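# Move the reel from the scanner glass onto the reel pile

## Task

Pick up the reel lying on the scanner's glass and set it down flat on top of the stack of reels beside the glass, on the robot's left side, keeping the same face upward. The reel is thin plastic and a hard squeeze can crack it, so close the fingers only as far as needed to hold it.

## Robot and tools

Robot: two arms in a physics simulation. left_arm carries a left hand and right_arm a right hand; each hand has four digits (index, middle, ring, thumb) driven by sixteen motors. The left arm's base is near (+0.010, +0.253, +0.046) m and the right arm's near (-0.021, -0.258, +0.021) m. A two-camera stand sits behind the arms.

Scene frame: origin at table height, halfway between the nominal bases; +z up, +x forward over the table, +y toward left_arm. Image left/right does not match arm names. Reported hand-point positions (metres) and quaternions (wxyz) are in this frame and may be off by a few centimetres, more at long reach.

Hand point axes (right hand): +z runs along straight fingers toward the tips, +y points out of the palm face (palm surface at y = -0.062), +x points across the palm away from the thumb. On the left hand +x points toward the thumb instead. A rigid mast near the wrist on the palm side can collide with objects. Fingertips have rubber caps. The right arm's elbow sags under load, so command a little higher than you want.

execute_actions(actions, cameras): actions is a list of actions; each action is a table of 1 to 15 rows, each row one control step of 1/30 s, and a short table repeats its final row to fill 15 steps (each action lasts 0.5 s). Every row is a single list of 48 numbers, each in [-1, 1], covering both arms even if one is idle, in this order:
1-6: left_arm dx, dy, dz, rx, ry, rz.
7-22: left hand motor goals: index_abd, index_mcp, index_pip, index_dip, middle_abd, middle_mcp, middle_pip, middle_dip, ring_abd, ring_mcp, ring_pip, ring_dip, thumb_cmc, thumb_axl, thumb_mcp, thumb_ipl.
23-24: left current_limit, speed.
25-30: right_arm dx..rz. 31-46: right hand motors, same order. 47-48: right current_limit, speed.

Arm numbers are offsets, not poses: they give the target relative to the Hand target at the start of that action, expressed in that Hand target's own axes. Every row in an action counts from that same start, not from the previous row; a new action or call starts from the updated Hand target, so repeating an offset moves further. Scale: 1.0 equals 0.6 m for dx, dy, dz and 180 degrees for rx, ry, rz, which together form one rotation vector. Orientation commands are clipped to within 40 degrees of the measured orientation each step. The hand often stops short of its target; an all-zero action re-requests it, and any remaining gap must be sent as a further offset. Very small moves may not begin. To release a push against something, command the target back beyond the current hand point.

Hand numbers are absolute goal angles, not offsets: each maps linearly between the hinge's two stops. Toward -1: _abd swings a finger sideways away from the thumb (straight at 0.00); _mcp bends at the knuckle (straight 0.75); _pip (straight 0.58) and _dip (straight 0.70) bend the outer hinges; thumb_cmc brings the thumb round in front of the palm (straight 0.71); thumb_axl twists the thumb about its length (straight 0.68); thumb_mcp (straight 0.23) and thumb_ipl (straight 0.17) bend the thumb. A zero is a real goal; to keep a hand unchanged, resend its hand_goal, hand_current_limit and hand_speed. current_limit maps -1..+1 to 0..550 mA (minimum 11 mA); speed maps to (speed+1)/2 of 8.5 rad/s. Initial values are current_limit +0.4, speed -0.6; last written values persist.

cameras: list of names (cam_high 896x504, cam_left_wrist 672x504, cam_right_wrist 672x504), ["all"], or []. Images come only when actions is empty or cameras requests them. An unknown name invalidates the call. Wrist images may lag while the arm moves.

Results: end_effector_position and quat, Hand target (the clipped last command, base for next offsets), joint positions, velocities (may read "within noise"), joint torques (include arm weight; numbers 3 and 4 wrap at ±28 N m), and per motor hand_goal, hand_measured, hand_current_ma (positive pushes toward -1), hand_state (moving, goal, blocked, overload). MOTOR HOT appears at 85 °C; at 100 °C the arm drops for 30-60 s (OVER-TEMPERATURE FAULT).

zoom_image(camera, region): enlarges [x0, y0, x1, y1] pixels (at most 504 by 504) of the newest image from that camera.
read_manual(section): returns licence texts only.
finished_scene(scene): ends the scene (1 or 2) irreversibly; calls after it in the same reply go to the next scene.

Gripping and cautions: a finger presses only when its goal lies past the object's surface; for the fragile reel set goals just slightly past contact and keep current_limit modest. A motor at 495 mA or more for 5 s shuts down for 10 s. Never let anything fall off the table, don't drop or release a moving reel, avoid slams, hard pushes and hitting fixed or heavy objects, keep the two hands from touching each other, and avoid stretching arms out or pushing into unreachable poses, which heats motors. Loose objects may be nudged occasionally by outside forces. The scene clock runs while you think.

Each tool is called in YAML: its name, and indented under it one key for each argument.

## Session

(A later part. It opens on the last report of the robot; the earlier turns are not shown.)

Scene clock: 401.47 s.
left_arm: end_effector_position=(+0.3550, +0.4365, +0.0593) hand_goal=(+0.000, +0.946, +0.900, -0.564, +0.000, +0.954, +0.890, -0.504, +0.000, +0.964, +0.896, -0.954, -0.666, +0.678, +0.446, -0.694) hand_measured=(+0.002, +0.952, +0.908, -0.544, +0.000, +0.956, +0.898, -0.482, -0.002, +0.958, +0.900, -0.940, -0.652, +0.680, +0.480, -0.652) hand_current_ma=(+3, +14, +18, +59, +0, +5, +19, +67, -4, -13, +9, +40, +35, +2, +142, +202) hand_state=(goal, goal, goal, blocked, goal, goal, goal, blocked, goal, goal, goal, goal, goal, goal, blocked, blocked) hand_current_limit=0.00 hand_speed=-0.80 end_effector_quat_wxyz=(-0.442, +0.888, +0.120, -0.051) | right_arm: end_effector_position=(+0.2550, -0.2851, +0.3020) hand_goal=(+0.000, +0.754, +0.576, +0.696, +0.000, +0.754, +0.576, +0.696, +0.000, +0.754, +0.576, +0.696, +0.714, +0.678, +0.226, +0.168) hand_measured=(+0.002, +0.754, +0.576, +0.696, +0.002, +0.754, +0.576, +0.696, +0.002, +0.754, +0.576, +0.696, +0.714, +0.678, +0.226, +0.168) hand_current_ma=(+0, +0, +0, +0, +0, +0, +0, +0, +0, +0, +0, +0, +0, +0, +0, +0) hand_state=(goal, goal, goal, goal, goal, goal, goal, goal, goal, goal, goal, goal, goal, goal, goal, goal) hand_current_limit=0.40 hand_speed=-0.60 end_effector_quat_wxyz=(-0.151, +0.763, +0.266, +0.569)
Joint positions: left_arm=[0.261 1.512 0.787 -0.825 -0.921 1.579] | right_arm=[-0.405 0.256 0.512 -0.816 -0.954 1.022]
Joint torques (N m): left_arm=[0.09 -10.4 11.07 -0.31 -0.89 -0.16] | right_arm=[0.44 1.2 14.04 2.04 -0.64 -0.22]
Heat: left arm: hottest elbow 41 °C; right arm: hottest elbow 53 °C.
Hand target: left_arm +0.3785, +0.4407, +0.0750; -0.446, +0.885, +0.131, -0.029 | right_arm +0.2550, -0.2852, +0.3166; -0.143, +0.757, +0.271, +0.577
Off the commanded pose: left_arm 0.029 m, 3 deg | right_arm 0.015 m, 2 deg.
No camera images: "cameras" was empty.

execute_actions:
  actions:
    - [[0.0142,-0.0045,-0.0035,0,0,0,0,0.945,0.9,-0.565,0,0.953,0.89,-0.505,0,0.963,0.895,-0.955,-0.667,0.678,0.446,-0.695,0.0,-0.8,0,0,0,0,0,0,0,0.754,0.576,0.696,0,0.754,0.576,0.696,0,0.754,0.576,0.696,0.714,0.678,0.226,0.168,0.4,-0.6]]
  cameras: []

Scene clock: 406.10 s.
left_arm: end_effector_position=(+0.3608, +0.4379, +0.0650) hand_goal=(+0.000, +0.946, +0.900, -0.564, +0.000, +0.954, +0.890, -0.504, +0.000, +0.964, +0.896, -0.954, -0.666, +0.678, +0.446, -0.694) hand_measured=(+0.002, +0.952, +0.908, -0.544, +0.000, +0.956, +0.898, -0.482, -0.002, +0.958, +0.900, -0.940, -0.652, +0.680, +0.480, -0.652) hand_current_ma=(+3, +14, +18, +59, +0, +5, +19, +67, -4, -13, +9, +40, +35, +2, +142, +202) hand_state=(goal, goal, goal, blocked, goal, goal, goal, blocked, goal, goal, goal, goal, goal, goal, blocked, blocked) hand_current_limit=0.00 hand_speed=-0.80 end_effector_quat_wxyz=(-0.442, +0.888, +0.121, -0.049) | right_arm: end_effector_position=(+0.2550, -0.2851, +0.3020) hand_goal=(+0.000, +0.754, +0.576, +0.696, +0.000, +0.754, +0.576, +0.696, +0.000, +0.754, +0.576, +0.696, +0.714, +0.678, +0.226, +0.168) hand_measured=(+0.002, +0.754, +0.576, +0.696, +0.002, +0.754, +0.576, +0.696, +0.002, +0.754, +0.576, +0.696, +0.714, +0.678, +0.226, +0.168) hand_current_ma=(+0, +0, +0, +0, +0, +0, +0, +0, +0, +0, +0, +0, +0, +0, +0, +0) hand_state=(goal, goal, goal, goal, goal, goal, goal, goal, goal, goal, goal, goal, goal, goal, goal, goal) hand_current_limit=0.40 hand_speed=-0.60 end_effector_quat_wxyz=(-0.151, +0.763, +0.266, +0.569)
Joint positions: left_arm=[0.26 1.512 0.807 -0.84 -0.921 1.579] | right_arm=[-0.405 0.256 0.512 -0.816 -0.954 1.022]
Joint torques (N m): left_arm=[-0.03 -9.47 11.82 -0.5 -0.91 -0.11] | right_arm=[0.5 1.08 14.06 2.06 -0.65 -0.22]
Heat: left arm: hottest elbow 41 °C; right arm: hottest elbow 53 °C.
Hand target: left_arm +0.3865, +0.4428, +0.0790; -0.446, +0.885, +0.131, -0.029 | right_arm +0.2550, -0.2852, +0.3166; -0.143, +0.757, +0.271, +0.577
Off the commanded pose: left_arm 0.030 m, 3 deg | right_arm 0.015 m, 2 deg.
No camera images: "cameras" was empty.

execute_actions:
  actions:
    - [[0.0137,0.0008,0.0005,0,0,0,0,0.945,0.9,-0.565,0,0.953,0.89,-0.505,0,0.963,0.895,-0.955,-0.667,0.678,0.446,-0.695,0.0,-0.8,0,0,0,0,0,0,0,0.754,0.576,0.696,0,0.754,0.576,0.696,0,0.754,0.576,0.696,0.714,0.678,0.226,0.168,0.4,-0.6]]
  cameras: []

Scene clock: 409.97 s.
left_arm: end_effector_position=(+0.3689, +0.4402, +0.0668) hand_goal=(+0.000, +0.946, +0.900, -0.564, +0.000, +0.954, +0.890, -0.504, +0.000, +0.964, +0.896, -0.954, -0.666, +0.678, +0.446, -0.694) hand_measured=(+0.002, +0.952, +0.908, -0.544, +0.000, +0.956, +0.898, -0.482, -0.002, +0.958, +0.900, -0.940, -0.652, +0.680, +0.480, -0.652) hand_current_ma=(+3, +14, +18, +59, +0, +5, +19, +67, -4, -13, +9, +40, +35, +2, +142, +202) hand_state=(goal, goal, goal, blocked, goal, goal, goal, blocked, goal, goal, goal, goal, goal, goal, blocked, blocked) hand_current_limit=0.00 hand_speed=-0.80 end_effector_quat_wxyz=(-0.442, +0.887, +0.122, -0.047) | right_arm: end_effector_position=(+0.2550, -0.2851, +0.3020) hand_goal=(+0.000, +0.754, +0.576, +0.696, +0.000, +0.754, +0.576, +0.696, +0.000, +0.754, +0.576, +0.696, +0.714, +0.678, +0.226, +0.168) hand_measured=(+0.002, +0.754, +0.576, +0.696, +0.002, +0.754, +0.576, +0.696, +0.002, +0.754, +0.576, +0.696, +0.714, +0.678, +0.226, +0.168) hand_current_ma=(+0, +0, +0, +0, +0, +0, +0, +0, +0, +0, +0, +0, +0, +0, +0, +0) hand_state=(goal, goal, goal, goal, goal, goal, goal, goal, goal, goal, goal, goal, goal, goal, goal, goal) hand_current_limit=0.40 hand_speed=-0.60 end_effector_quat_wxyz=(-0.151, +0.763, +0.266, +0.569)
Joint positions: left_arm=[0.26 1.526 0.829 -0.843 -0.921 1.579] | right_arm=[-0.405 0.256 0.512 -0.816 -0.954 1.022]
Joint torques (N m): left_arm=[-0.26 -8.59 11.96 -0.31 -0.88 -0.15] | right_arm=[0.5 1.08 14.06 2.06 -0.64 -0.22]
Heat: left arm: hottest elbow 41 °C; right arm: hottest elbow 53 °C.
Hand target: left_arm +0.3943, +0.4449, +0.0788; -0.446, +0.885, +0.131, -0.029 | right_arm +0.2550, -0.2852, +0.3166; -0.143, +0.757, +0.271, +0.577
Off the commanded pose: left_arm 0.029 m, 2 deg | right_arm 0.015 m, 2 deg.
No camera images: "cameras" was empty.

execute_actions:
  actions:
    - [[-0.0005,0.0066,0.005,0,0,0,0,0.945,0.9,-0.565,0,0.953,0.89,-0.505,0,0.963,0.895,-0.955,-0.667,0.678,0.446,-0.695,0.0,-0.8,0,0,0,0,0,0,0,0.754,0.576,0.696,0,0.754,0.576,0.696,0,0.754,0.576,0.696,0.714,0.678,0.226,0.168,0.4,-0.6]]
  cameras: ["cam_left_wrist","cam_high"]

zoom_image:
  camera: "cam_high"
  region: [560, 290, 680, 410]

zoom_image:
  camera: "cam_left_wrist"
  region: [80, 0, 500, 320]

Scene clock: 415.27 s.
left_arm: end_effector_position=(+0.3678, +0.4399, +0.0629) hand_goal=(+0.000, +0.946, +0.900, -0.564, +0.000, +0.954, +0.890, -0.504, +0.000, +0.964, +0.896, -0.954, -0.666, +0.678, +0.446, -0.694) hand_measured=(+0.002, +0.952, +0.908, -0.544, +0.000, +0.956, +0.898, -0.482, -0.002, +0.958, +0.900, -0.940, -0.652, +0.680, +0.480, -0.652) hand_current_ma=(+3, +14, +18, +59, +0, +5, +19, +67, -4, -13, +9, +40, +35, +2, +142, +202) hand_state=(goal, goal, goal, blocked, goal, goal, goal, blocked, goal, goal, goal, goal, goal, goal, blocked, blocked) hand_current_limit=0.00 hand_speed=-0.80 end_effector_quat_wxyz=(-0.442, +0.888, +0.120, -0.052) | right_arm: end_effector_position=(+0.2550, -0.2851, +0.3020) hand_goal=(+0.000, +0.754, +0.576, +0.696, +0.000, +0.754, +0.576, +0.696, +0.000, +0.754, +0.576, +0.696, +0.714, +0.678, +0.226, +0.168) hand_measured=(+0.002, +0.754, +0.576, +0.696, +0.002, +0.754, +0.576, +0.696, +0.002, +0.754, +0.576, +0.696, +0.714, +0.678, +0.226, +0.168) hand_current_ma=(+0, +0, +0, +0, +0, +0, +0, +0, +0, +0, +0, +0, +0, +0, +0, +0) hand_state=(goal, goal, goal, goal, goal, goal, goal, goal, goal, goal, goal, goal, goal, goal, goal, goal) hand_current_limit=0.40 hand_speed=-0.60 end_effector_quat_wxyz=(-0.151, +0.763, +0.266, +0.569)
Joint positions: left_arm=[0.26 1.536 0.829 -0.843 -0.921 1.578] | right_arm=[-0.405 0.256 0.512 -0.816 -0.954 1.022]
Joint torques (N m): left_arm=[-0.03 -10.11 11.43 0.14 -0.86 -0.13] | right_arm=[0.44 1.08 14.05 2.03 -0.64 -0.22]
Heat: left arm: hottest elbow 41 °C; right arm: hottest elbow 53 °C.
Hand target: left_arm +0.3944, +0.4450, +0.0739; -0.446, +0.885, +0.131, -0.029 | right_arm +0.2550, -0.2852, +0.3166; -0.143, +0.757, +0.271, +0.577
Off the commanded pose: left_arm 0.029 m, 3 deg | right_arm 0.015 m, 2 deg.
camera_calibration:
cam_left_wrist: T_world_to_cam=[[-0.83522, 0.20954, 0.508429, 0.155207], [0.496699, -0.109332, 0.861009, -0.229462], [0.236003, 0.971668, -0.0127615, -0.385545], [0, 0, 0, 1]] pos_world=[0.334595, 0.317012, 0.113738]
Images, in order (width x height): cam_high 896x504, cam_left_wrist 672x504.

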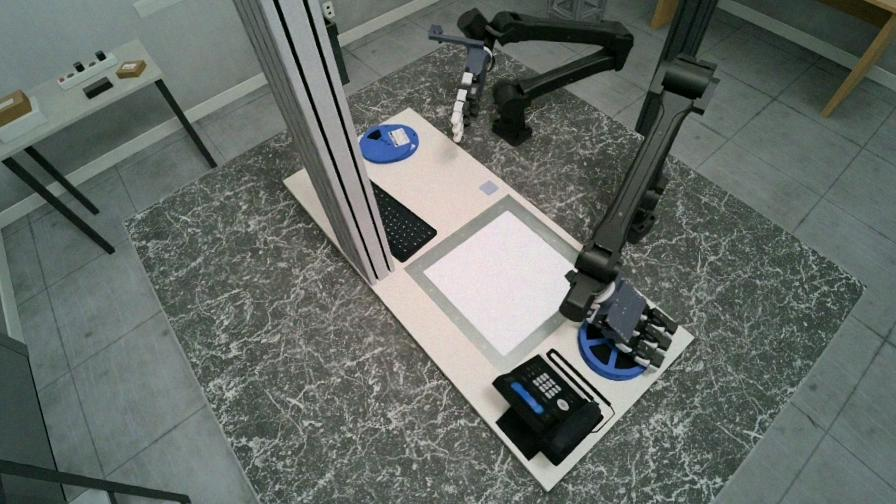

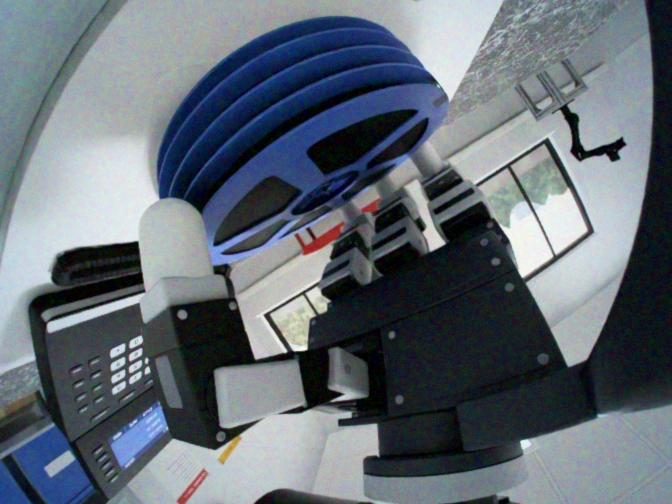

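Scaled by 4.200.

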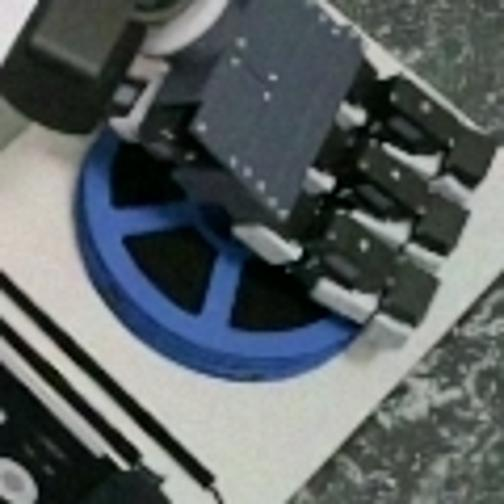

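Scaled by 1.200 from the camera's 672x504 image, which has a finer 960x720 frame.

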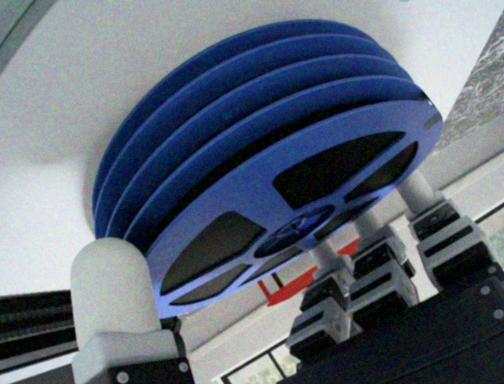

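execute_actions:
  actions:
    - [[-0.0042,0.007,0.0042,0,0,0,0,0.945,0.9,-0.565,0,0.953,0.89,-0.505,0,0.963,0.895,-0.955,-0.667,0.678,0.446,-0.695,0.0,-0.8,0,0,0,0,0,0,0,0.754,0.576,0.696,0,0.754,0.576,0.696,0,0.754,0.576,0.696,0.714,0.678,0.226,0.168,0.4,-0.6]]
  cameras: ["cam_left_wrist","cam_high"]

zoom_image:
  camera: "cam_high"
  region: [560, 290, 680, 410]

zoom_image:
  camera: "cam_left_wrist"
  region: [80, 0, 500, 320]

Scene clock: 423.87 s.
left_arm: end_effector_position=(+0.3704, +0.4400, +0.0615) hand_goal=(+0.000, +0.946, +0.900, -0.564, +0.000, +0.954, +0.890, -0.504, +0.000, +0.964, +0.896, -0.954, -0.666, +0.678, +0.446, -0.694) hand_measured=(+0.002, +0.952, +0.908, -0.544, +0.000, +0.956, +0.898, -0.482, -0.002, +0.958, +0.900, -0.940, -0.652, +0.680, +0.480, -0.652) hand_current_ma=(+3, +14, +18, +59, +0, +5, +19, +67, -4, -13, +9, +40, +35, +2, +142, +202) hand_state=(goal, goal, goal, blocked, goal, goal, goal, blocked, goal, goal, goal, goal, goal, goal, blocked, blocked) hand_current_limit=0.00 hand_speed=-0.80 end_effector_quat_wxyz=(-0.442, +0.887, +0.121, -0.048) | right_arm: end_effector_position=(+0.2550, -0.2851, +0.3020) hand_goal=(+0.000, +0.754, +0.576, +0.696, +0.000, +0.754, +0.576, +0.696, +0.000, +0.754, +0.576, +0.696, +0.714, +0.678, +0.226, +0.168) hand_measured=(+0.002, +0.754, +0.576, +0.696, +0.002, +0.754, +0.576, +0.696, +0.002, +0.754, +0.576, +0.696, +0.714, +0.678, +0.226, +0.168) hand_current_ma=(+0, +0, +0, +0, +0, +0, +0, +0, +0, +0, +0, +0, +0, +0, +0, +0) hand_state=(goal, goal, goal, goal, goal, goal, goal, goal, goal, goal, goal, goal, goal, goal, goal, goal) hand_current_limit=0.40 hand_speed=-0.60 end_effector_quat_wxyz=(-0.151, +0.763, +0.266, +0.569)
Joint positions: left_arm=[0.259 1.541 0.829 -0.832 -0.921 1.576] | right_arm=[-0.405 0.256 0.512 -0.816 -0.954 1.022]
Joint torques (N m): left_arm=[-0.21 -8.7 10.5 0.2 -0.86 -0.14] | right_arm=[0.44 1.2 14.06 2.07 -0.64 -0.22]
Heat: left arm: hottest elbow 42 °C; right arm: hottest elbow 53 °C.
Hand target: left_arm +0.3925, +0.4438, +0.0689; -0.446, +0.885, +0.131, -0.029 | right_arm +0.2550, -0.2852, +0.3166; -0.143, +0.757, +0.271, +0.577
Off the commanded pose: left_arm 0.024 m, 2 deg | right_arm 0.015 m, 2 deg.
camera_calibration:
cam_left_wrist: T_world_to_cam=[[-0.839217, 0.208611, 0.502192, 0.160338], [0.489799, -0.111229, 0.864711, -0.226429], [0.236247, 0.971653, -0.00883213, -0.386605], [0, 0, 0, 1]] pos_world=[0.336798, 0.317012, 0.11186]
Images, in order (width x height): cam_high 896x504, cam_left_wrist 672x504.

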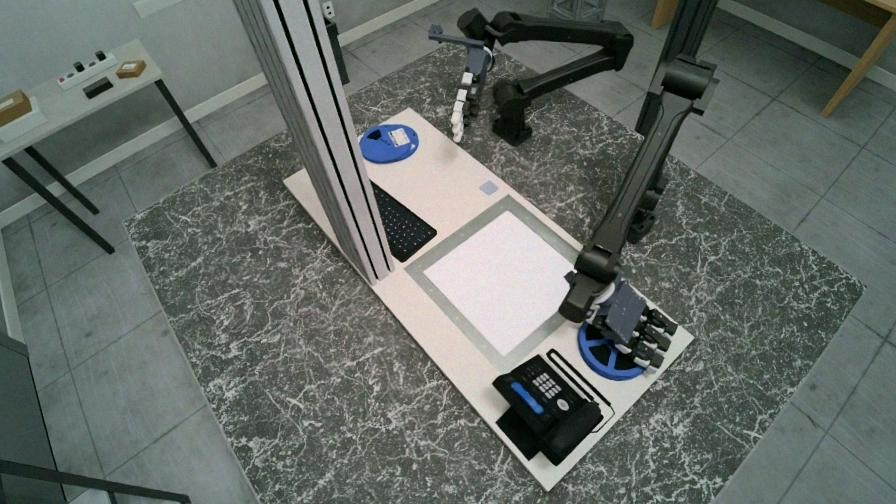

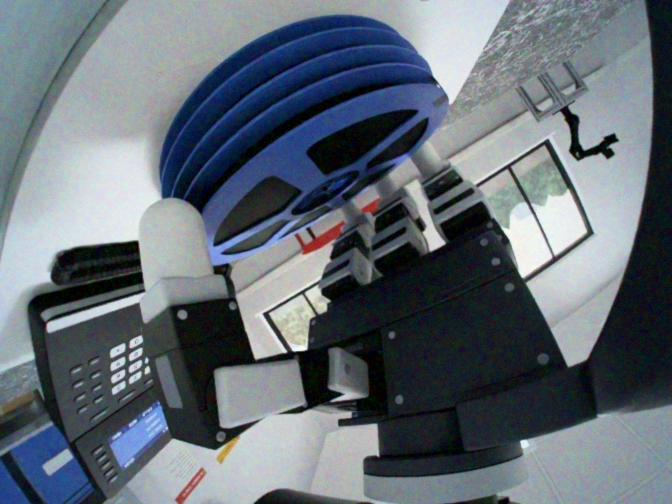

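Scaled by 4.200.

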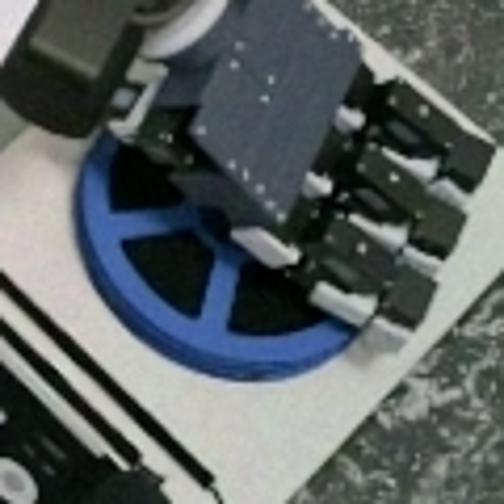

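Scaled by 1.200 from the camera's 672x504 image, which has a finer 960x720 frame.

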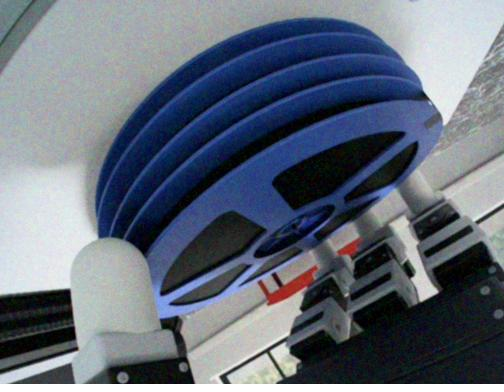

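execute_actions:
  actions:
    - [[-0.0055,0.0052,0.0035,0,0,0,0,0.945,0.9,-0.565,0,0.953,0.89,-0.505,0,0.963,0.895,-0.955,-0.667,0.678,0.446,-0.695,0.0,-0.8,0,0,0,0,0,0,0,0.754,0.576,0.696,0,0.754,0.576,0.696,0,0.754,0.576,0.696,0.714,0.678,0.226,0.168,0.4,-0.6]]
  cameras: []

Scene clock: 428.73 s.
left_arm: end_effector_position=(+0.3734, +0.4408, +0.0612) hand_goal=(+0.000, +0.946, +0.900, -0.564, +0.000, +0.954, +0.890, -0.504, +0.000, +0.964, +0.896, -0.954, -0.666, +0.678, +0.446, -0.694) hand_measured=(+0.002, +0.952, +0.908, -0.544, +0.000, +0.956, +0.898, -0.482, -0.002, +0.958, +0.900, -0.940, -0.652, +0.680, +0.480, -0.652) hand_current_ma=(+3, +14, +18, +59, +0, +5, +19, +67, -4, -13, +9, +40, +35, +2, +142, +202) hand_state=(goal, goal, goal, blocked, goal, goal, goal, blocked, goal, goal, goal, goal, goal, goal, blocked, blocked) hand_current_limit=0.00 hand_speed=-0.80 end_effector_quat_wxyz=(-0.443, +0.887, +0.124, -0.043) | right_arm: end_effector_position=(+0.2550, -0.2851, +0.3020) hand_goal=(+0.000, +0.754, +0.576, +0.696, +0.000, +0.754, +0.576, +0.696, +0.000, +0.754, +0.576, +0.696, +0.714, +0.678, +0.226, +0.168) hand_measured=(+0.002, +0.754, +0.576, +0.696, +0.002, +0.754, +0.576, +0.696, +0.002, +0.754, +0.576, +0.696, +0.714, +0.678, +0.226, +0.168) hand_current_ma=(+0, +0, +0, +0, +0, +0, +0, +0, +0, +0, +0, +0, +0, +0, +0, +0) hand_state=(goal, goal, goal, goal, goal, goal, goal, goal, goal, goal, goal, goal, goal, goal, goal, goal) hand_current_limit=0.40 hand_speed=-0.60 end_effector_quat_wxyz=(-0.151, +0.763, +0.266, +0.569)
Joint positions: left_arm=[0.259 1.543 0.829 -0.819 -0.921 1.575] | right_arm=[-0.405 0.256 0.512 -0.816 -0.954 1.022]
Joint torques (N m): left_arm=[-0.5 -9.11 9.46 0.35 -0.87 -0.2] | right_arm=[0.44 1.2 14.08 2.07 -0.65 -0.22]
Heat: left arm: hottest elbow 42 °C; right arm: hottest elbow 53 °C.
Hand target: left_arm +0.3896, +0.4429, +0.0649; -0.446, +0.885, +0.131, -0.029 | right_arm +0.2550, -0.2852, +0.3166; -0.143, +0.757, +0.271, +0.577
Off the commanded pose: left_arm 0.017 m, 2 deg | right_arm 0.015 m, 2 deg.
No camera images: "cameras" was empty.

execute_actions:
  actions:
    - [[-0.0115,-0.0025,0.003,0,-0.003,0.004,0,0.945,0.9,-0.565,0,0.953,0.89,-0.505,0,0.963,0.895,-0.955,-0.667,0.678,0.446,-0.695,0.0,-0.8,0,0,0,0,0,0,0,0.754,0.576,0.696,0,0.754,0.576,0.696,0,0.754,0.576,0.696,0.714,0.678,0.226,0.168,0.4,-0.6]]
  cameras: []

Scene clock: 435.00 s.
left_arm: end_effector_position=(+0.3734, +0.4408, +0.0612) hand_goal=(+0.000, +0.946, +0.900, -0.564, +0.000, +0.954, +0.890, -0.504, +0.000, +0.964, +0.896, -0.954, -0.666, +0.678, +0.446, -0.694) hand_measured=(+0.002, +0.952, +0.908, -0.544, +0.000, +0.956, +0.898, -0.482, -0.002, +0.958, +0.900, -0.940, -0.652, +0.680, +0.480, -0.652) hand_current_ma=(+3, +14, +18, +59, +0, +5, +19, +67, -4, -13, +9, +40, +35, +2, +142, +202) hand_state=(goal, goal, goal, blocked, goal, goal, goal, blocked, goal, goal, goal, goal, goal, goal, blocked, blocked) hand_current_limit=0.00 hand_speed=-0.80 end_effector_quat_wxyz=(-0.443, +0.887, +0.124, -0.043) | right_arm: end_effector_position=(+0.2550, -0.2851, +0.3020) hand_goal=(+0.000, +0.754, +0.576, +0.696, +0.000, +0.754, +0.576, +0.696, +0.000, +0.754, +0.576, +0.696, +0.714, +0.678, +0.226, +0.168) hand_measured=(+0.002, +0.754, +0.576, +0.696, +0.002, +0.754, +0.576, +0.696, +0.002, +0.754, +0.576, +0.696, +0.714, +0.678, +0.226, +0.168) hand_current_ma=(+0, +0, +0, +0, +0, +0, +0, +0, +0, +0, +0, +0, +0, +0, +0, +0) hand_state=(goal, goal, goal, goal, goal, goal, goal, goal, goal, goal, goal, goal, goal, goal, goal, goal) hand_current_limit=0.40 hand_speed=-0.60 end_effector_quat_wxyz=(-0.151, +0.763, +0.266, +0.569)
Joint positions: left_arm=[0.259 1.543 0.829 -0.819 -0.921 1.575] | right_arm=[-0.405 0.256 0.512 -0.816 -0.954 1.022]
Joint torques (N m): left_arm=[0.09 -9.88 8.9 0.28 -0.85 -0.02] | right_arm=[0.56 1.14 14.05 2.04 -0.64 -0.23]
Heat: left arm: hottest elbow 42 °C; right arm: hottest elbow 53 °C.
Hand target: left_arm +0.3823, +0.4434, +0.0645; -0.445, +0.886, +0.128, -0.036 | right_arm +0.2550, -0.2852, +0.3166; -0.143, +0.757, +0.271, +0.577
Off the commanded pose: left_arm 0.010 m, 1 deg | right_arm 0.015 m, 2 deg.
No camera images: "cameras" was empty.

execute_actions:
  actions:
    - [[-0.009,0.0,0.003,0,0,0,0,0.945,0.9,-0.565,0,0.953,0.89,-0.505,0,0.963,0.895,-0.955,-0.667,0.678,0.446,-0.695,0.0,-0.8,0,0,0,0,0,0,0,0.754,0.576,0.696,0,0.754,0.576,0.696,0,0.754,0.576,0.696,0.714,0.678,0.226,0.168,0.4,-0.6]]
  cameras: []

Scene clock: 438.27 s.
left_arm: end_effector_position=(+0.3747, +0.4412, +0.0614) hand_goal=(+0.000, +0.946, +0.900, -0.564, +0.000, +0.954, +0.890, -0.504, +0.000, +0.964, +0.896, -0.954, -0.666, +0.678, +0.446, -0.694) hand_measured=(+0.002, +0.952, +0.908, -0.544, +0.000, +0.956, +0.898, -0.482, -0.002, +0.958, +0.900, -0.940, -0.652, +0.680, +0.480, -0.652) hand_current_ma=(+3, +14, +18, +59, +0, +5, +19, +67, -4, -13, +9, +40, +35, +2, +142, +202) hand_state=(goal, goal, goal, blocked, goal, goal, goal, blocked, goal, goal, goal, goal, goal, goal, blocked, blocked) hand_current_limit=0.00 hand_speed=-0.80 end_effector_quat_wxyz=(-0.443, +0.887, +0.126, -0.040) | right_arm: end_effector_position=(+0.2550, -0.2851, +0.3020) hand_goal=(+0.000, +0.754, +0.576, +0.696, +0.000, +0.754, +0.576, +0.696, +0.000, +0.754, +0.576, +0.696, +0.714, +0.678, +0.226, +0.168) hand_measured=(+0.002, +0.754, +0.576, +0.696, +0.002, +0.754, +0.576, +0.696, +0.002, +0.754, +0.576, +0.696, +0.714, +0.678, +0.226, +0.168) hand_current_ma=(+0, +0, +0, +0, +0, +0, +0, +0, +0, +0, +0, +0, +0, +0, +0, +0) hand_state=(goal, goal, goal, goal, goal, goal, goal, goal, goal, goal, goal, goal, goal, goal, goal, goal) hand_current_limit=0.40 hand_speed=-0.60 end_effector_quat_wxyz=(-0.151, +0.763, +0.266, +0.569)
Joint positions: left_arm=[0.259 1.543 0.829 -0.813 -0.921 1.575] | right_arm=[-0.405 0.256 0.512 -0.816 -0.954 1.022]
Joint torques (N m): left_arm=[0.5 -10.75 7.5 0.39 -0.86 0.07] | right_arm=[0.44 1.08 14.05 2.07 -0.64 -0.23]
Heat: left arm: hottest elbow 41 °C; right arm: hottest elbow 53 °C.
Hand target: left_arm +0.3767, +0.4434, +0.0632; -0.445, +0.886, +0.127, -0.036 | right_arm +0.2550, -0.2852, +0.3166; -0.143, +0.757, +0.271, +0.577
Off the commanded pose: left_arm 0.004 m, 1 deg | right_arm 0.015 m, 2 deg.
No camera images: "cameras" was empty.

execute_actions:
  actions:
    - [[-0.0075,0.0,0.002,0,0,0,0,0.945,0.9,-0.565,0,0.953,0.89,-0.505,0,0.963,0.895,-0.955,-0.667,0.678,0.446,-0.695,0.0,-0.8,0,0,0,0,0,0,0,0.754,0.576,0.696,0,0.754,0.576,0.696,0,0.754,0.576,0.696,0.714,0.678,0.226,0.168,0.4,-0.6]]
  cameras: []

Scene clock: 441.57 s.
left_arm: end_effector_position=(+0.3767, +0.4417, +0.0617) hand_goal=(+0.000, +0.946, +0.900, -0.564, +0.000, +0.954, +0.890, -0.504, +0.000, +0.964, +0.896, -0.954, -0.666, +0.678, +0.446, -0.694) hand_measured=(+0.002, +0.952, +0.908, -0.544, +0.000, +0.956, +0.898, -0.482, -0.002, +0.958, +0.900, -0.940, -0.652, +0.680, +0.480, -0.652) hand_current_ma=(+3, +14, +18, +59, +0, +5, +19, +67, -4, -13, +9, +40, +35, +2, +142, +202) hand_state=(goal, goal, goal, blocked, goal, goal, goal, blocked, goal, goal, goal, goal, goal, goal, blocked, blocked) hand_current_limit=0.00 hand_speed=-0.80 end_effector_quat_wxyz=(-0.444, +0.886, +0.127, -0.037) | right_arm: end_effector_position=(+0.2550, -0.2851, +0.3020) hand_goal=(+0.000, +0.754, +0.576, +0.696, +0.000, +0.754, +0.576, +0.696, +0.000, +0.754, +0.576, +0.696, +0.714, +0.678, +0.226, +0.168) hand_measured=(+0.002, +0.754, +0.576, +0.696, +0.002, +0.754, +0.576, +0.696, +0.002, +0.754, +0.576, +0.696, +0.714, +0.678, +0.226, +0.168) hand_current_ma=(+0, +0, +0, +0, +0, +0, +0, +0, +0, +0, +0, +0, +0, +0, +0, +0) hand_state=(goal, goal, goal, goal, goal, goal, goal, goal, goal, goal, goal, goal, goal, goal, goal, goal) hand_current_limit=0.40 hand_speed=-0.60 end_effector_quat_wxyz=(-0.151, +0.763, +0.266, +0.569)
Joint positions: left_arm=[0.259 1.543 0.829 -0.805 -0.921 1.575] | right_arm=[-0.405 0.256 0.512 -0.816 -0.954 1.022]
Joint torques (N m): left_arm=[0.56 -11.81 6.24 0.46 -0.82 0.07] | right_arm=[0.44 1.14 14.06 2.04 -0.64 -0.22]
Heat: left arm: hottest elbow 41 °C; right arm: hottest elbow 53 °C.
Hand target: left_arm +0.3722, +0.4432, +0.0622; -0.445, +0.886, +0.128, -0.036 | right_arm +0.2550, -0.2852, +0.3166; -0.143, +0.757, +0.271, +0.577
Off the commanded pose: left_arm 0.005 m, 0 deg | right_arm 0.015 m, 2 deg.
No camera images: "cameras" was empty.

execute_actions:
  actions:
    - [[-0.006,0.0,0.002,0,0,0,0,0.945,0.9,-0.565,0,0.953,0.89,-0.505,0,0.963,0.895,-0.955,-0.667,0.678,0.446,-0.695,0.0,-0.8,0,0,0,0,0,0,0,0.754,0.576,0.696,0,0.754,0.576,0.696,0,0.754,0.576,0.696,0.714,0.678,0.226,0.168,0.4,-0.6]]
  cameras: []

Scene clock: 446.03 s.
left_arm: end_effector_position=(+0.3704, +0.4401, +0.0568) hand_goal=(+0.000, +0.946, +0.900, -0.564, +0.000, +0.954, +0.890, -0.504, +0.000, +0.964, +0.896, -0.954, -0.666, +0.678, +0.446, -0.694) hand_measured=(+0.002, +0.952, +0.908, -0.544, +0.000, +0.956, +0.898, -0.482, -0.002, +0.960, +0.900, -0.940, -0.652, +0.680, +0.480, -0.652) hand_current_ma=(+3, +14, +18, +59, +0, +5, +19, +67, -4, -10, +9, +35, +35, +2, +142, +202) hand_state=(goal, goal, goal, blocked, goal, goal, goal, blocked, goal, goal, goal, goal, goal, goal, blocked, blocked) hand_current_limit=0.00 hand_speed=-0.80 end_effector_quat_wxyz=(-0.443, +0.887, +0.123, -0.042) | right_arm: end_effector_position=(+0.2550, -0.2851, +0.3020) hand_goal=(+0.000, +0.754, +0.576, +0.696, +0.000, +0.754, +0.576, +0.696, +0.000, +0.754, +0.576, +0.696, +0.714, +0.678, +0.226, +0.168) hand_measured=(+0.002, +0.754, +0.576, +0.696, +0.002, +0.754, +0.576, +0.696, +0.002, +0.754, +0.576, +0.696, +0.714, +0.678, +0.226, +0.168) hand_current_ma=(+0, +0, +0, +0, +0, +0, +0, +0, +0, +0, +0, +0, +0, +0, +0, +0) hand_state=(goal, goal, goal, goal, goal, goal, goal, goal, goal, goal, goal, goal, goal, goal, goal, goal) hand_current_limit=0.40 hand_speed=-0.60 end_effector_quat_wxyz=(-0.151, +0.763, +0.266, +0.569)
Joint positions: left_arm=[0.259 1.543 0.813 -0.798 -0.921 1.581] | right_arm=[-0.405 0.256 0.512 -0.816 -0.954 1.022]
Joint torques (N m): left_arm=[0.32 -11.58 6.45 0.47 -0.9 0.1] | right_arm=[0.44 1.14 14.06 2.06 -0.64 -0.22]
Heat: left arm: hottest elbow 41 °C; right arm: hottest elbow 53 °C.
Hand target: left_arm +0.3687, +0.4432, +0.0614; -0.445, +0.886, +0.127, -0.036 | right_arm +0.2550, -0.2852, +0.3166; -0.143, +0.757, +0.271, +0.577
Off the commanded pose: left_arm 0.006 m, 1 deg | right_arm 0.015 m, 2 deg.
No camera images: "cameras" was empty.

execute_actions:
  actions: []
  cameras: ["cam_left_wrist","cam_high"]

zoom_image:
  camera: "cam_high"
  region: [560, 290, 680, 410]

zoom_image:
  camera: "cam_left_wrist"
  region: [80, 0, 500, 320]

Scene clock: 449.90 s.
left_arm: end_effector_position=(+0.3704, +0.4401, +0.0568) hand_goal=(+0.000, +0.946, +0.900, -0.564, +0.000, +0.954, +0.890, -0.504, +0.000, +0.964, +0.896, -0.954, -0.666, +0.678, +0.446, -0.694) hand_measured=(+0.002, +0.952, +0.908, -0.544, +0.000, +0.956, +0.898, -0.482, -0.002, +0.960, +0.900, -0.940, -0.652, +0.680, +0.480, -0.652) hand_current_ma=(+3, +14, +18, +59, +0, +5, +19, +67, -4, -10, +9, +35, +35, +2, +142, +202) hand_state=(goal, goal, goal, blocked, goal, goal, goal, blocked, goal, goal, goal, goal, goal, goal, blocked, blocked) hand_current_limit=0.00 hand_speed=-0.80 end_effector_quat_wxyz=(-0.443, +0.887, +0.123, -0.042) | right_arm: end_effector_position=(+0.2550, -0.2851, +0.3020) hand_goal=(+0.000, +0.754, +0.576, +0.696, +0.000, +0.754, +0.576, +0.696, +0.000, +0.754, +0.576, +0.696, +0.714, +0.678, +0.226, +0.168) hand_measured=(+0.002, +0.754, +0.576, +0.696, +0.002, +0.754, +0.576, +0.696, +0.002, +0.754, +0.576, +0.696, +0.714, +0.678, +0.226, +0.168) hand_current_ma=(+0, +0, +0, +0, +0, +0, +0, +0, +0, +0, +0, +0, +0, +0, +0, +0) hand_state=(goal, goal, goal, goal, goal, goal, goal, goal, goal, goal, goal, goal, goal, goal, goal, goal) hand_current_limit=0.40 hand_speed=-0.60 end_effector_quat_wxyz=(-0.151, +0.763, +0.266, +0.569)
Joint positions: left_arm=[0.259 1.543 0.813 -0.798 -0.921 1.581] | right_arm=[-0.405 0.256 0.512 -0.816 -0.954 1.022]
Joint velocities: within noise
Joint torques (N m): left_arm=[0.85 -12.51 6.48 0.29 -0.85 0.09] | right_arm=[0.38 1.14 14.08 2.06 -0.64 -0.22]
Heat: left arm: hottest elbow 40 °C; right arm: hottest elbow 53 °C.
Hand target: left_arm +0.3687, +0.4432, +0.0614; -0.445, +0.886, +0.127, -0.036 | right_arm +0.2550, -0.2852, +0.3166; -0.143, +0.757, +0.271, +0.577
Off the commanded pose: left_arm 0.006 m, 1 deg | right_arm 0.015 m, 2 deg.
camera_calibration:
cam_left_wrist: T_world_to_cam=[[-0.845045, 0.208898, 0.4922, 0.165231], [0.478472, -0.115459, 0.870479, -0.216603], [0.238671, 0.971098, -0.00238372, -0.38774], [0, 0, 0, 1]] pos_world=[0.335808, 0.317008, 0.106297]
Images, in order (width x height): cam_high 896x504, cam_left_wrist 672x504.

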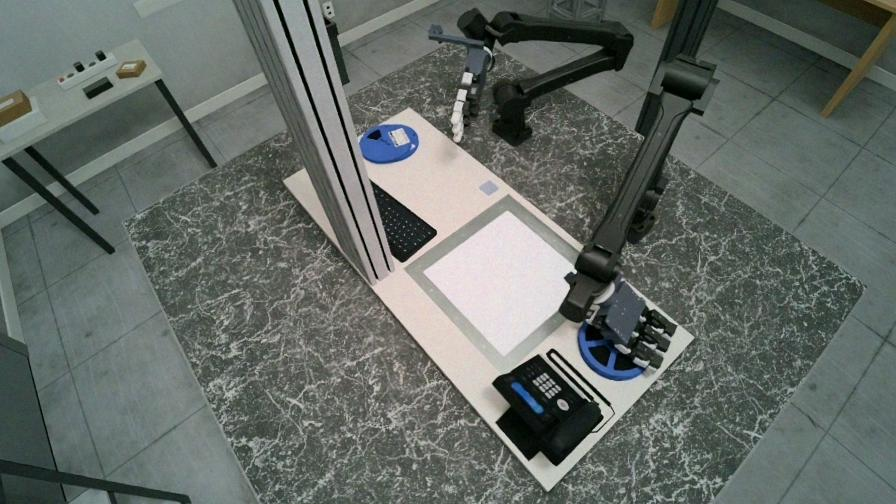

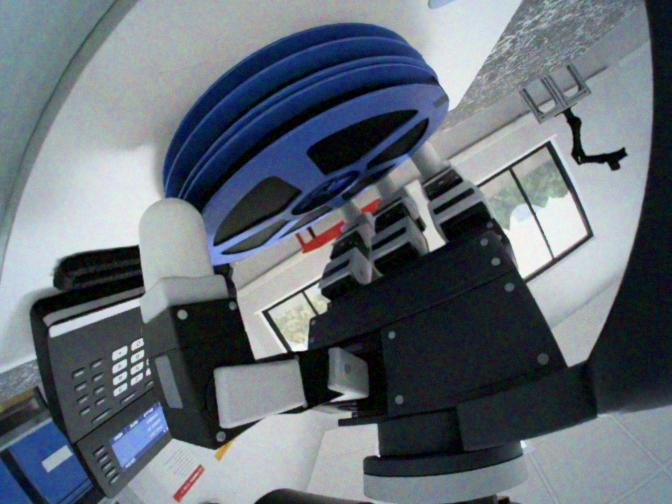

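Scaled by 4.200.

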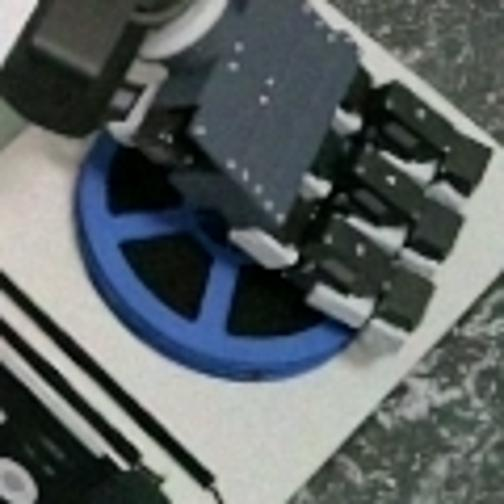

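Scaled by 1.200 from the camera's 672x504 image, which has a finer 960x720 frame.

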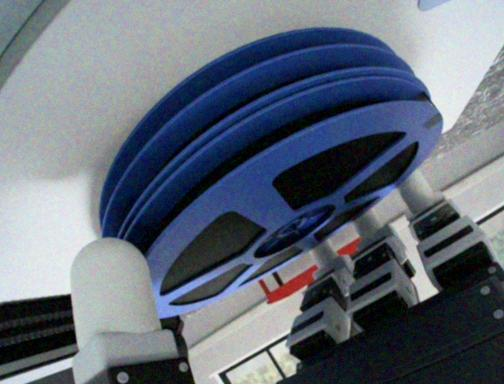

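execute_actions:
  actions:
    - [[0,0,0,0,0,0,0,0.945,0.9,-0.615,0,0.953,0.89,-0.555,0,0.963,0.895,-0.99,-0.667,0.678,0.46,-0.62,0.0,-0.93,0,0,0,0,0,0,0,0.754,0.576,0.696,0,0.754,0.576,0.696,0,0.754,0.576,0.696,0.714,0.678,0.226,0.168,0.4,-0.6]]
    - [[0,0,0,0,0,0,0,0.945,0.9,-0.615,0,0.953,0.89,-0.555,0,0.963,0.895,-0.99,-0.667,0.678,0.46,-0.57,0.0,-0.8,0,0,0,0,0,0,0,0.754,0.576,0.696,0,0.754,0.576,0.696,0,0.754,0.576,0.696,0.714,0.678,0.226,0.168,0.4,-0.6]]
  cameras: ["cam_left_wrist","cam_high"]

zoom_image:
  camera: "cam_high"
  region: [560, 290, 680, 410]

zoom_image:
  camera: "cam_left_wrist"
  region: [80, 0, 500, 320]

Scene clock: 476.33 s.
left_arm: end_effector_position=(+0.3708, +0.4406, +0.0572) hand_goal=(+0.000, +0.946, +0.900, -0.614, +0.000, +0.954, +0.890, -0.554, +0.000, +0.964, +0.896, -0.990, -0.666, +0.678, +0.460, -0.570) hand_measured=(+0.002, +0.940, +0.902, -0.606, +0.000, +0.950, +0.892, -0.546, -0.002, +0.958, +0.896, -0.986, -0.660, +0.680, +0.468, -0.570) hand_current_ma=(+3, -16, +3, +18, +0, -10, +5, +20, -4, -17, +1, +7, +12, +2, +27, +0) hand_state=(goal, goal, goal, goal, goal, goal, goal, goal, goal, goal, goal, goal, goal, goal, goal, goal) hand_current_limit=0.00 hand_speed=-0.80 end_effector_quat_wxyz=(-0.443, +0.887, +0.124, -0.041) | right_arm: end_effector_position=(+0.2550, -0.2851, +0.3020) hand_goal=(+0.000, +0.754, +0.576, +0.696, +0.000, +0.754, +0.576, +0.696, +0.000, +0.754, +0.576, +0.696, +0.714, +0.678, +0.226, +0.168) hand_measured=(+0.002, +0.754, +0.576, +0.696, +0.002, +0.754, +0.576, +0.696, +0.002, +0.754, +0.576, +0.696, +0.714, +0.678, +0.226, +0.168) hand_current_ma=(+0, +0, +0, +0, +0, +0, +0, +0, +0, +0, +0, +0, +0, +0, +0, +0) hand_state=(goal, goal, goal, goal, goal, goal, goal, goal, goal, goal, goal, goal, goal, goal, goal, goal) hand_current_limit=0.40 hand_speed=-0.60 end_effector_quat_wxyz=(-0.151, +0.763, +0.266, +0.569)
Joint positions: left_arm=[0.26 1.542 0.813 -0.796 -0.922 1.581] | right_arm=[-0.405 0.256 0.512 -0.816 -0.954 1.022]
Joint torques (N m): left_arm=[1.14 -12.28 6.46 0.38 -0.86 0.07] | right_arm=[0.44 1.08 14.06 2.04 -0.64 -0.22]
Heat: left arm: hottest elbow 39 °C; right arm: hottest elbow 53 °C.
Hand target: left_arm +0.3687, +0.4431, +0.0614; -0.445, +0.886, +0.127, -0.036 | right_arm +0.2550, -0.2852, +0.3166; -0.143, +0.757, +0.271, +0.577
Off the commanded pose: left_arm 0.005 m, 1 deg | right_arm 0.015 m, 2 deg.
camera_calibration:
cam_left_wrist: T_world_to_cam=[[-0.846339, 0.207463, 0.49058, 0.166492], [0.476576, -0.116379, 0.871396, -0.21601], [0.237876, 0.971295, -0.000375936, -0.388234], [0, 0, 0, 1]] pos_world=[0.336206, 0.31741, 0.106407]
Images, in order (width x height): cam_high 896x504, cam_left_wrist 672x504.

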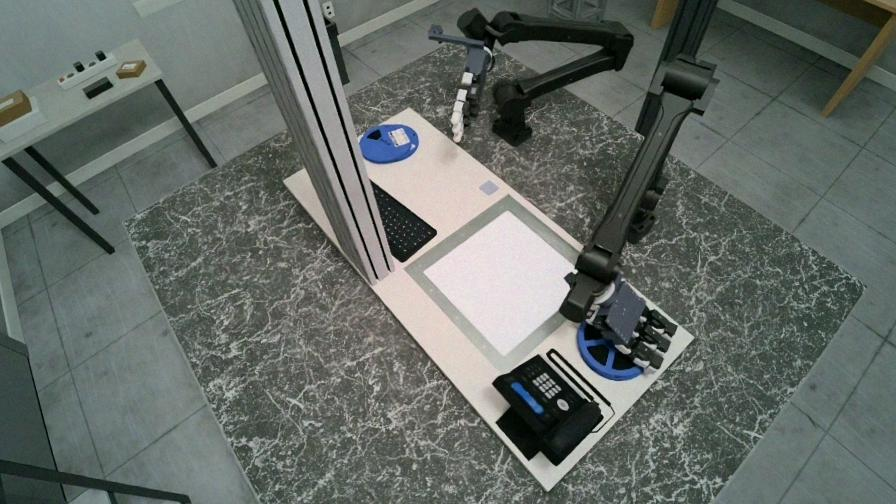

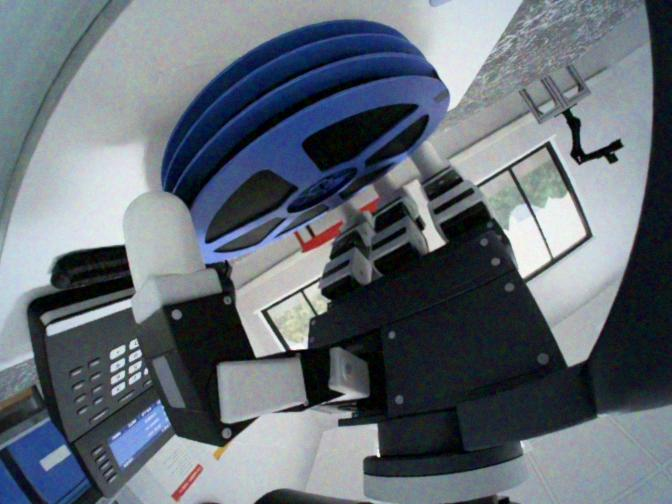

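Scaled by 4.200.

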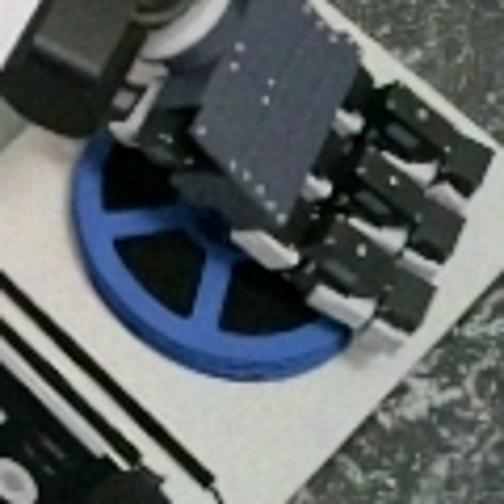

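Scaled by 1.200 from the camera's 672x504 image, which has a finer 960x720 frame.

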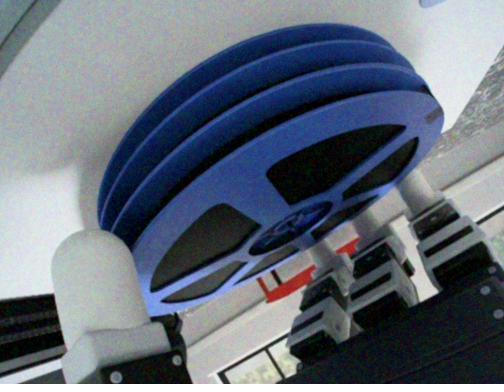

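execute_actions:
  actions:
    - [[0,0,0,0,0,0,0,0.95,0.89,-0.35,0,0.96,0.885,-0.3,0,0.965,0.9,-0.6,-0.667,0.678,0.5,-0.5,0.0,-0.7,0,0,0,0,0,0,0,0.754,0.576,0.696,0,0.754,0.576,0.696,0,0.754,0.576,0.696,0.714,0.678,0.226,0.168,0.4,-0.6]]
    - [[0,0,0,0,0,0,0,0.97,0.885,-0.15,0,0.975,0.88,-0.1,0,0.975,0.91,-0.3,-0.667,0.678,0.6,-0.45,0.2,-0.6,0,0,0,0,0,0,0,0.754,0.576,0.696,0,0.754,0.576,0.696,0,0.754,0.576,0.696,0.714,0.678,0.226,0.168,0.4,-0.6]]
    - [[0.006,-0.0133,-0.01,0,0,0,0,0.97,0.885,-0.15,0,0.975,0.88,-0.1,0,0.975,0.91,-0.3,-0.667,0.678,0.6,-0.45,0.2,-0.6,0,0,0,0,0,0,0,0.754,0.576,0.696,0,0.754,0.576,0.696,0,0.754,0.576,0.696,0.714,0.678,0.226,0.168,0.4,-0.6]]
    - [[0.003,-0.0133,-0.01,0,0,0,0,0.97,0.885,-0.15,0,0.975,0.88,-0.1,0,0.975,0.91,-0.3,-0.667,0.678,0.6,-0.45,0.2,-0.6,0,0,0,0,0,0,0,0.754,0.576,0.696,0,0.754,0.576,0.696,0,0.754,0.576,0.696,0.714,0.678,0.226,0.168,0.4,-0.6]]
  cameras: ["cam_left_wrist","cam_high"]

zoom_image:
  camera: "cam_high"
  region: [560, 290, 680, 410]

Scene clock: 486.97 s.
left_arm: end_effector_position=(+0.3630, +0.4387, +0.0677) hand_goal=(+0.000, +0.970, +0.886, -0.150, +0.000, +0.976, +0.880, -0.100, +0.000, +0.976, +0.910, -0.300, -0.666, +0.678, +0.600, -0.450) hand_measured=(+0.002, +0.950, +0.886, -0.154, +0.000, +0.956, +0.880, -0.102, -0.002, +0.958, +0.902, -0.304, -0.664, +0.680, +0.592, -0.452) hand_current_ma=(+3, -61, +0, -6, +0, -57, +0, -5, -4, -57, -18, -7, +6, +2, -24, -7) hand_state=(goal, goal, goal, goal, goal, goal, goal, goal, goal, goal, goal, goal, goal, goal, goal, goal) hand_current_limit=0.20 hand_speed=-0.60 end_effector_quat_wxyz=(-0.443, +0.887, +0.121, -0.047) | right_arm: end_effector_position=(+0.2550, -0.2851, +0.3020) hand_goal=(+0.000, +0.754, +0.576, +0.696, +0.000, +0.754, +0.576, +0.696, +0.000, +0.754, +0.576, +0.696, +0.714, +0.678, +0.226, +0.168) hand_measured=(+0.002, +0.754, +0.576, +0.696, +0.002, +0.754, +0.576, +0.696, +0.002, +0.754, +0.576, +0.696, +0.714, +0.678, +0.226, +0.168) hand_current_ma=(+0, +0, +0, +0, +0, +0, +0, +0, +0, +0, +0, +0, +0, +0, +0, +0) hand_state=(goal, goal, goal, goal, goal, goal, goal, goal, goal, goal, goal, goal, goal, goal, goal, goal) hand_current_limit=0.40 hand_speed=-0.60 end_effector_quat_wxyz=(-0.151, +0.763, +0.266, +0.569)
Joint positions: left_arm=[0.26 1.51 0.813 -0.843 -0.923 1.581] | right_arm=[-0.405 0.256 0.512 -0.816 -0.954 1.022]
Joint torques (N m): left_arm=[0.79 -11.93 9.62 -0.49 -0.84 0.06] | right_arm=[0.5 1.2 14.08 2.07 -0.64 -0.22]
Heat: left arm: hottest elbow 38 °C; right arm: hottest elbow 54 °C.
Hand target: left_arm +0.3729, +0.4443, +0.0816; -0.445, +0.886, +0.127, -0.036 | right_arm +0.2550, -0.2852, +0.3166; -0.143, +0.757, +0.271, +0.577
Off the commanded pose: left_arm 0.018 m, 2 deg | right_arm 0.015 m, 2 deg.
camera_calibration:
cam_left_wrist: T_world_to_cam=[[-0.838909, 0.208865, 0.5026, 0.15099], [0.489606, -0.113752, 0.864492, -0.227161], [0.237734, 0.971306, -0.0068338, -0.384108], [0, 0, 0, 1]] pos_world=[0.329202, 0.315709, 0.117866]
Images, in order (width x height): cam_high 896x504, cam_left_wrist 672x504.

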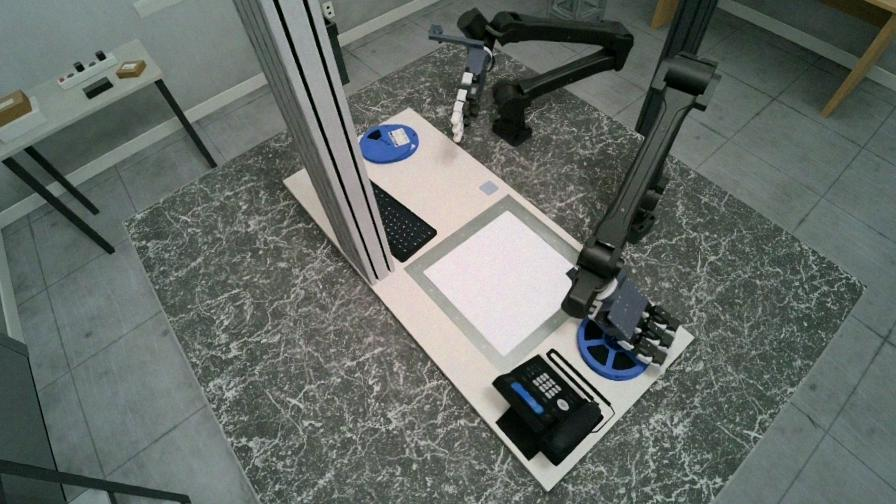

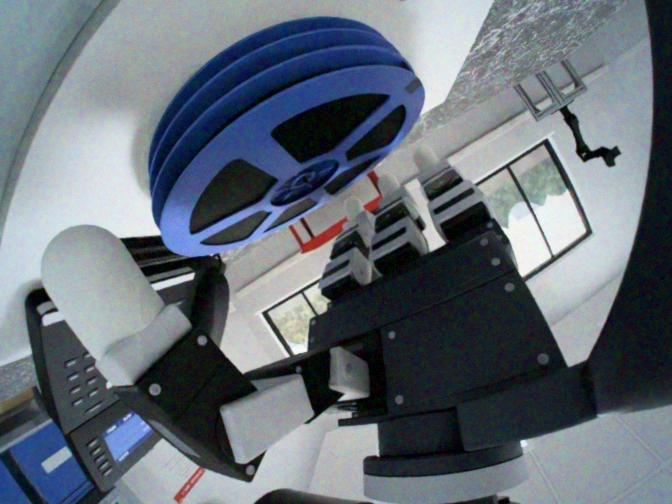

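Scaled by 4.200.

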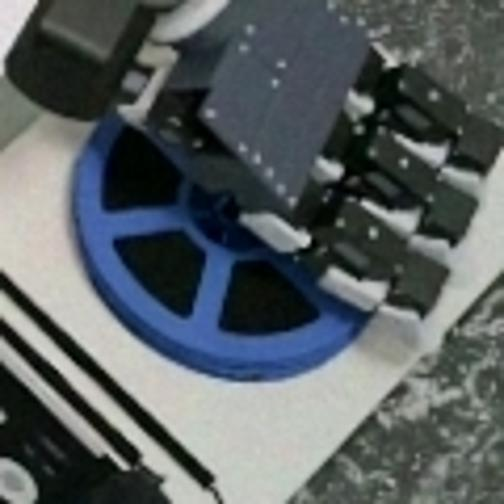

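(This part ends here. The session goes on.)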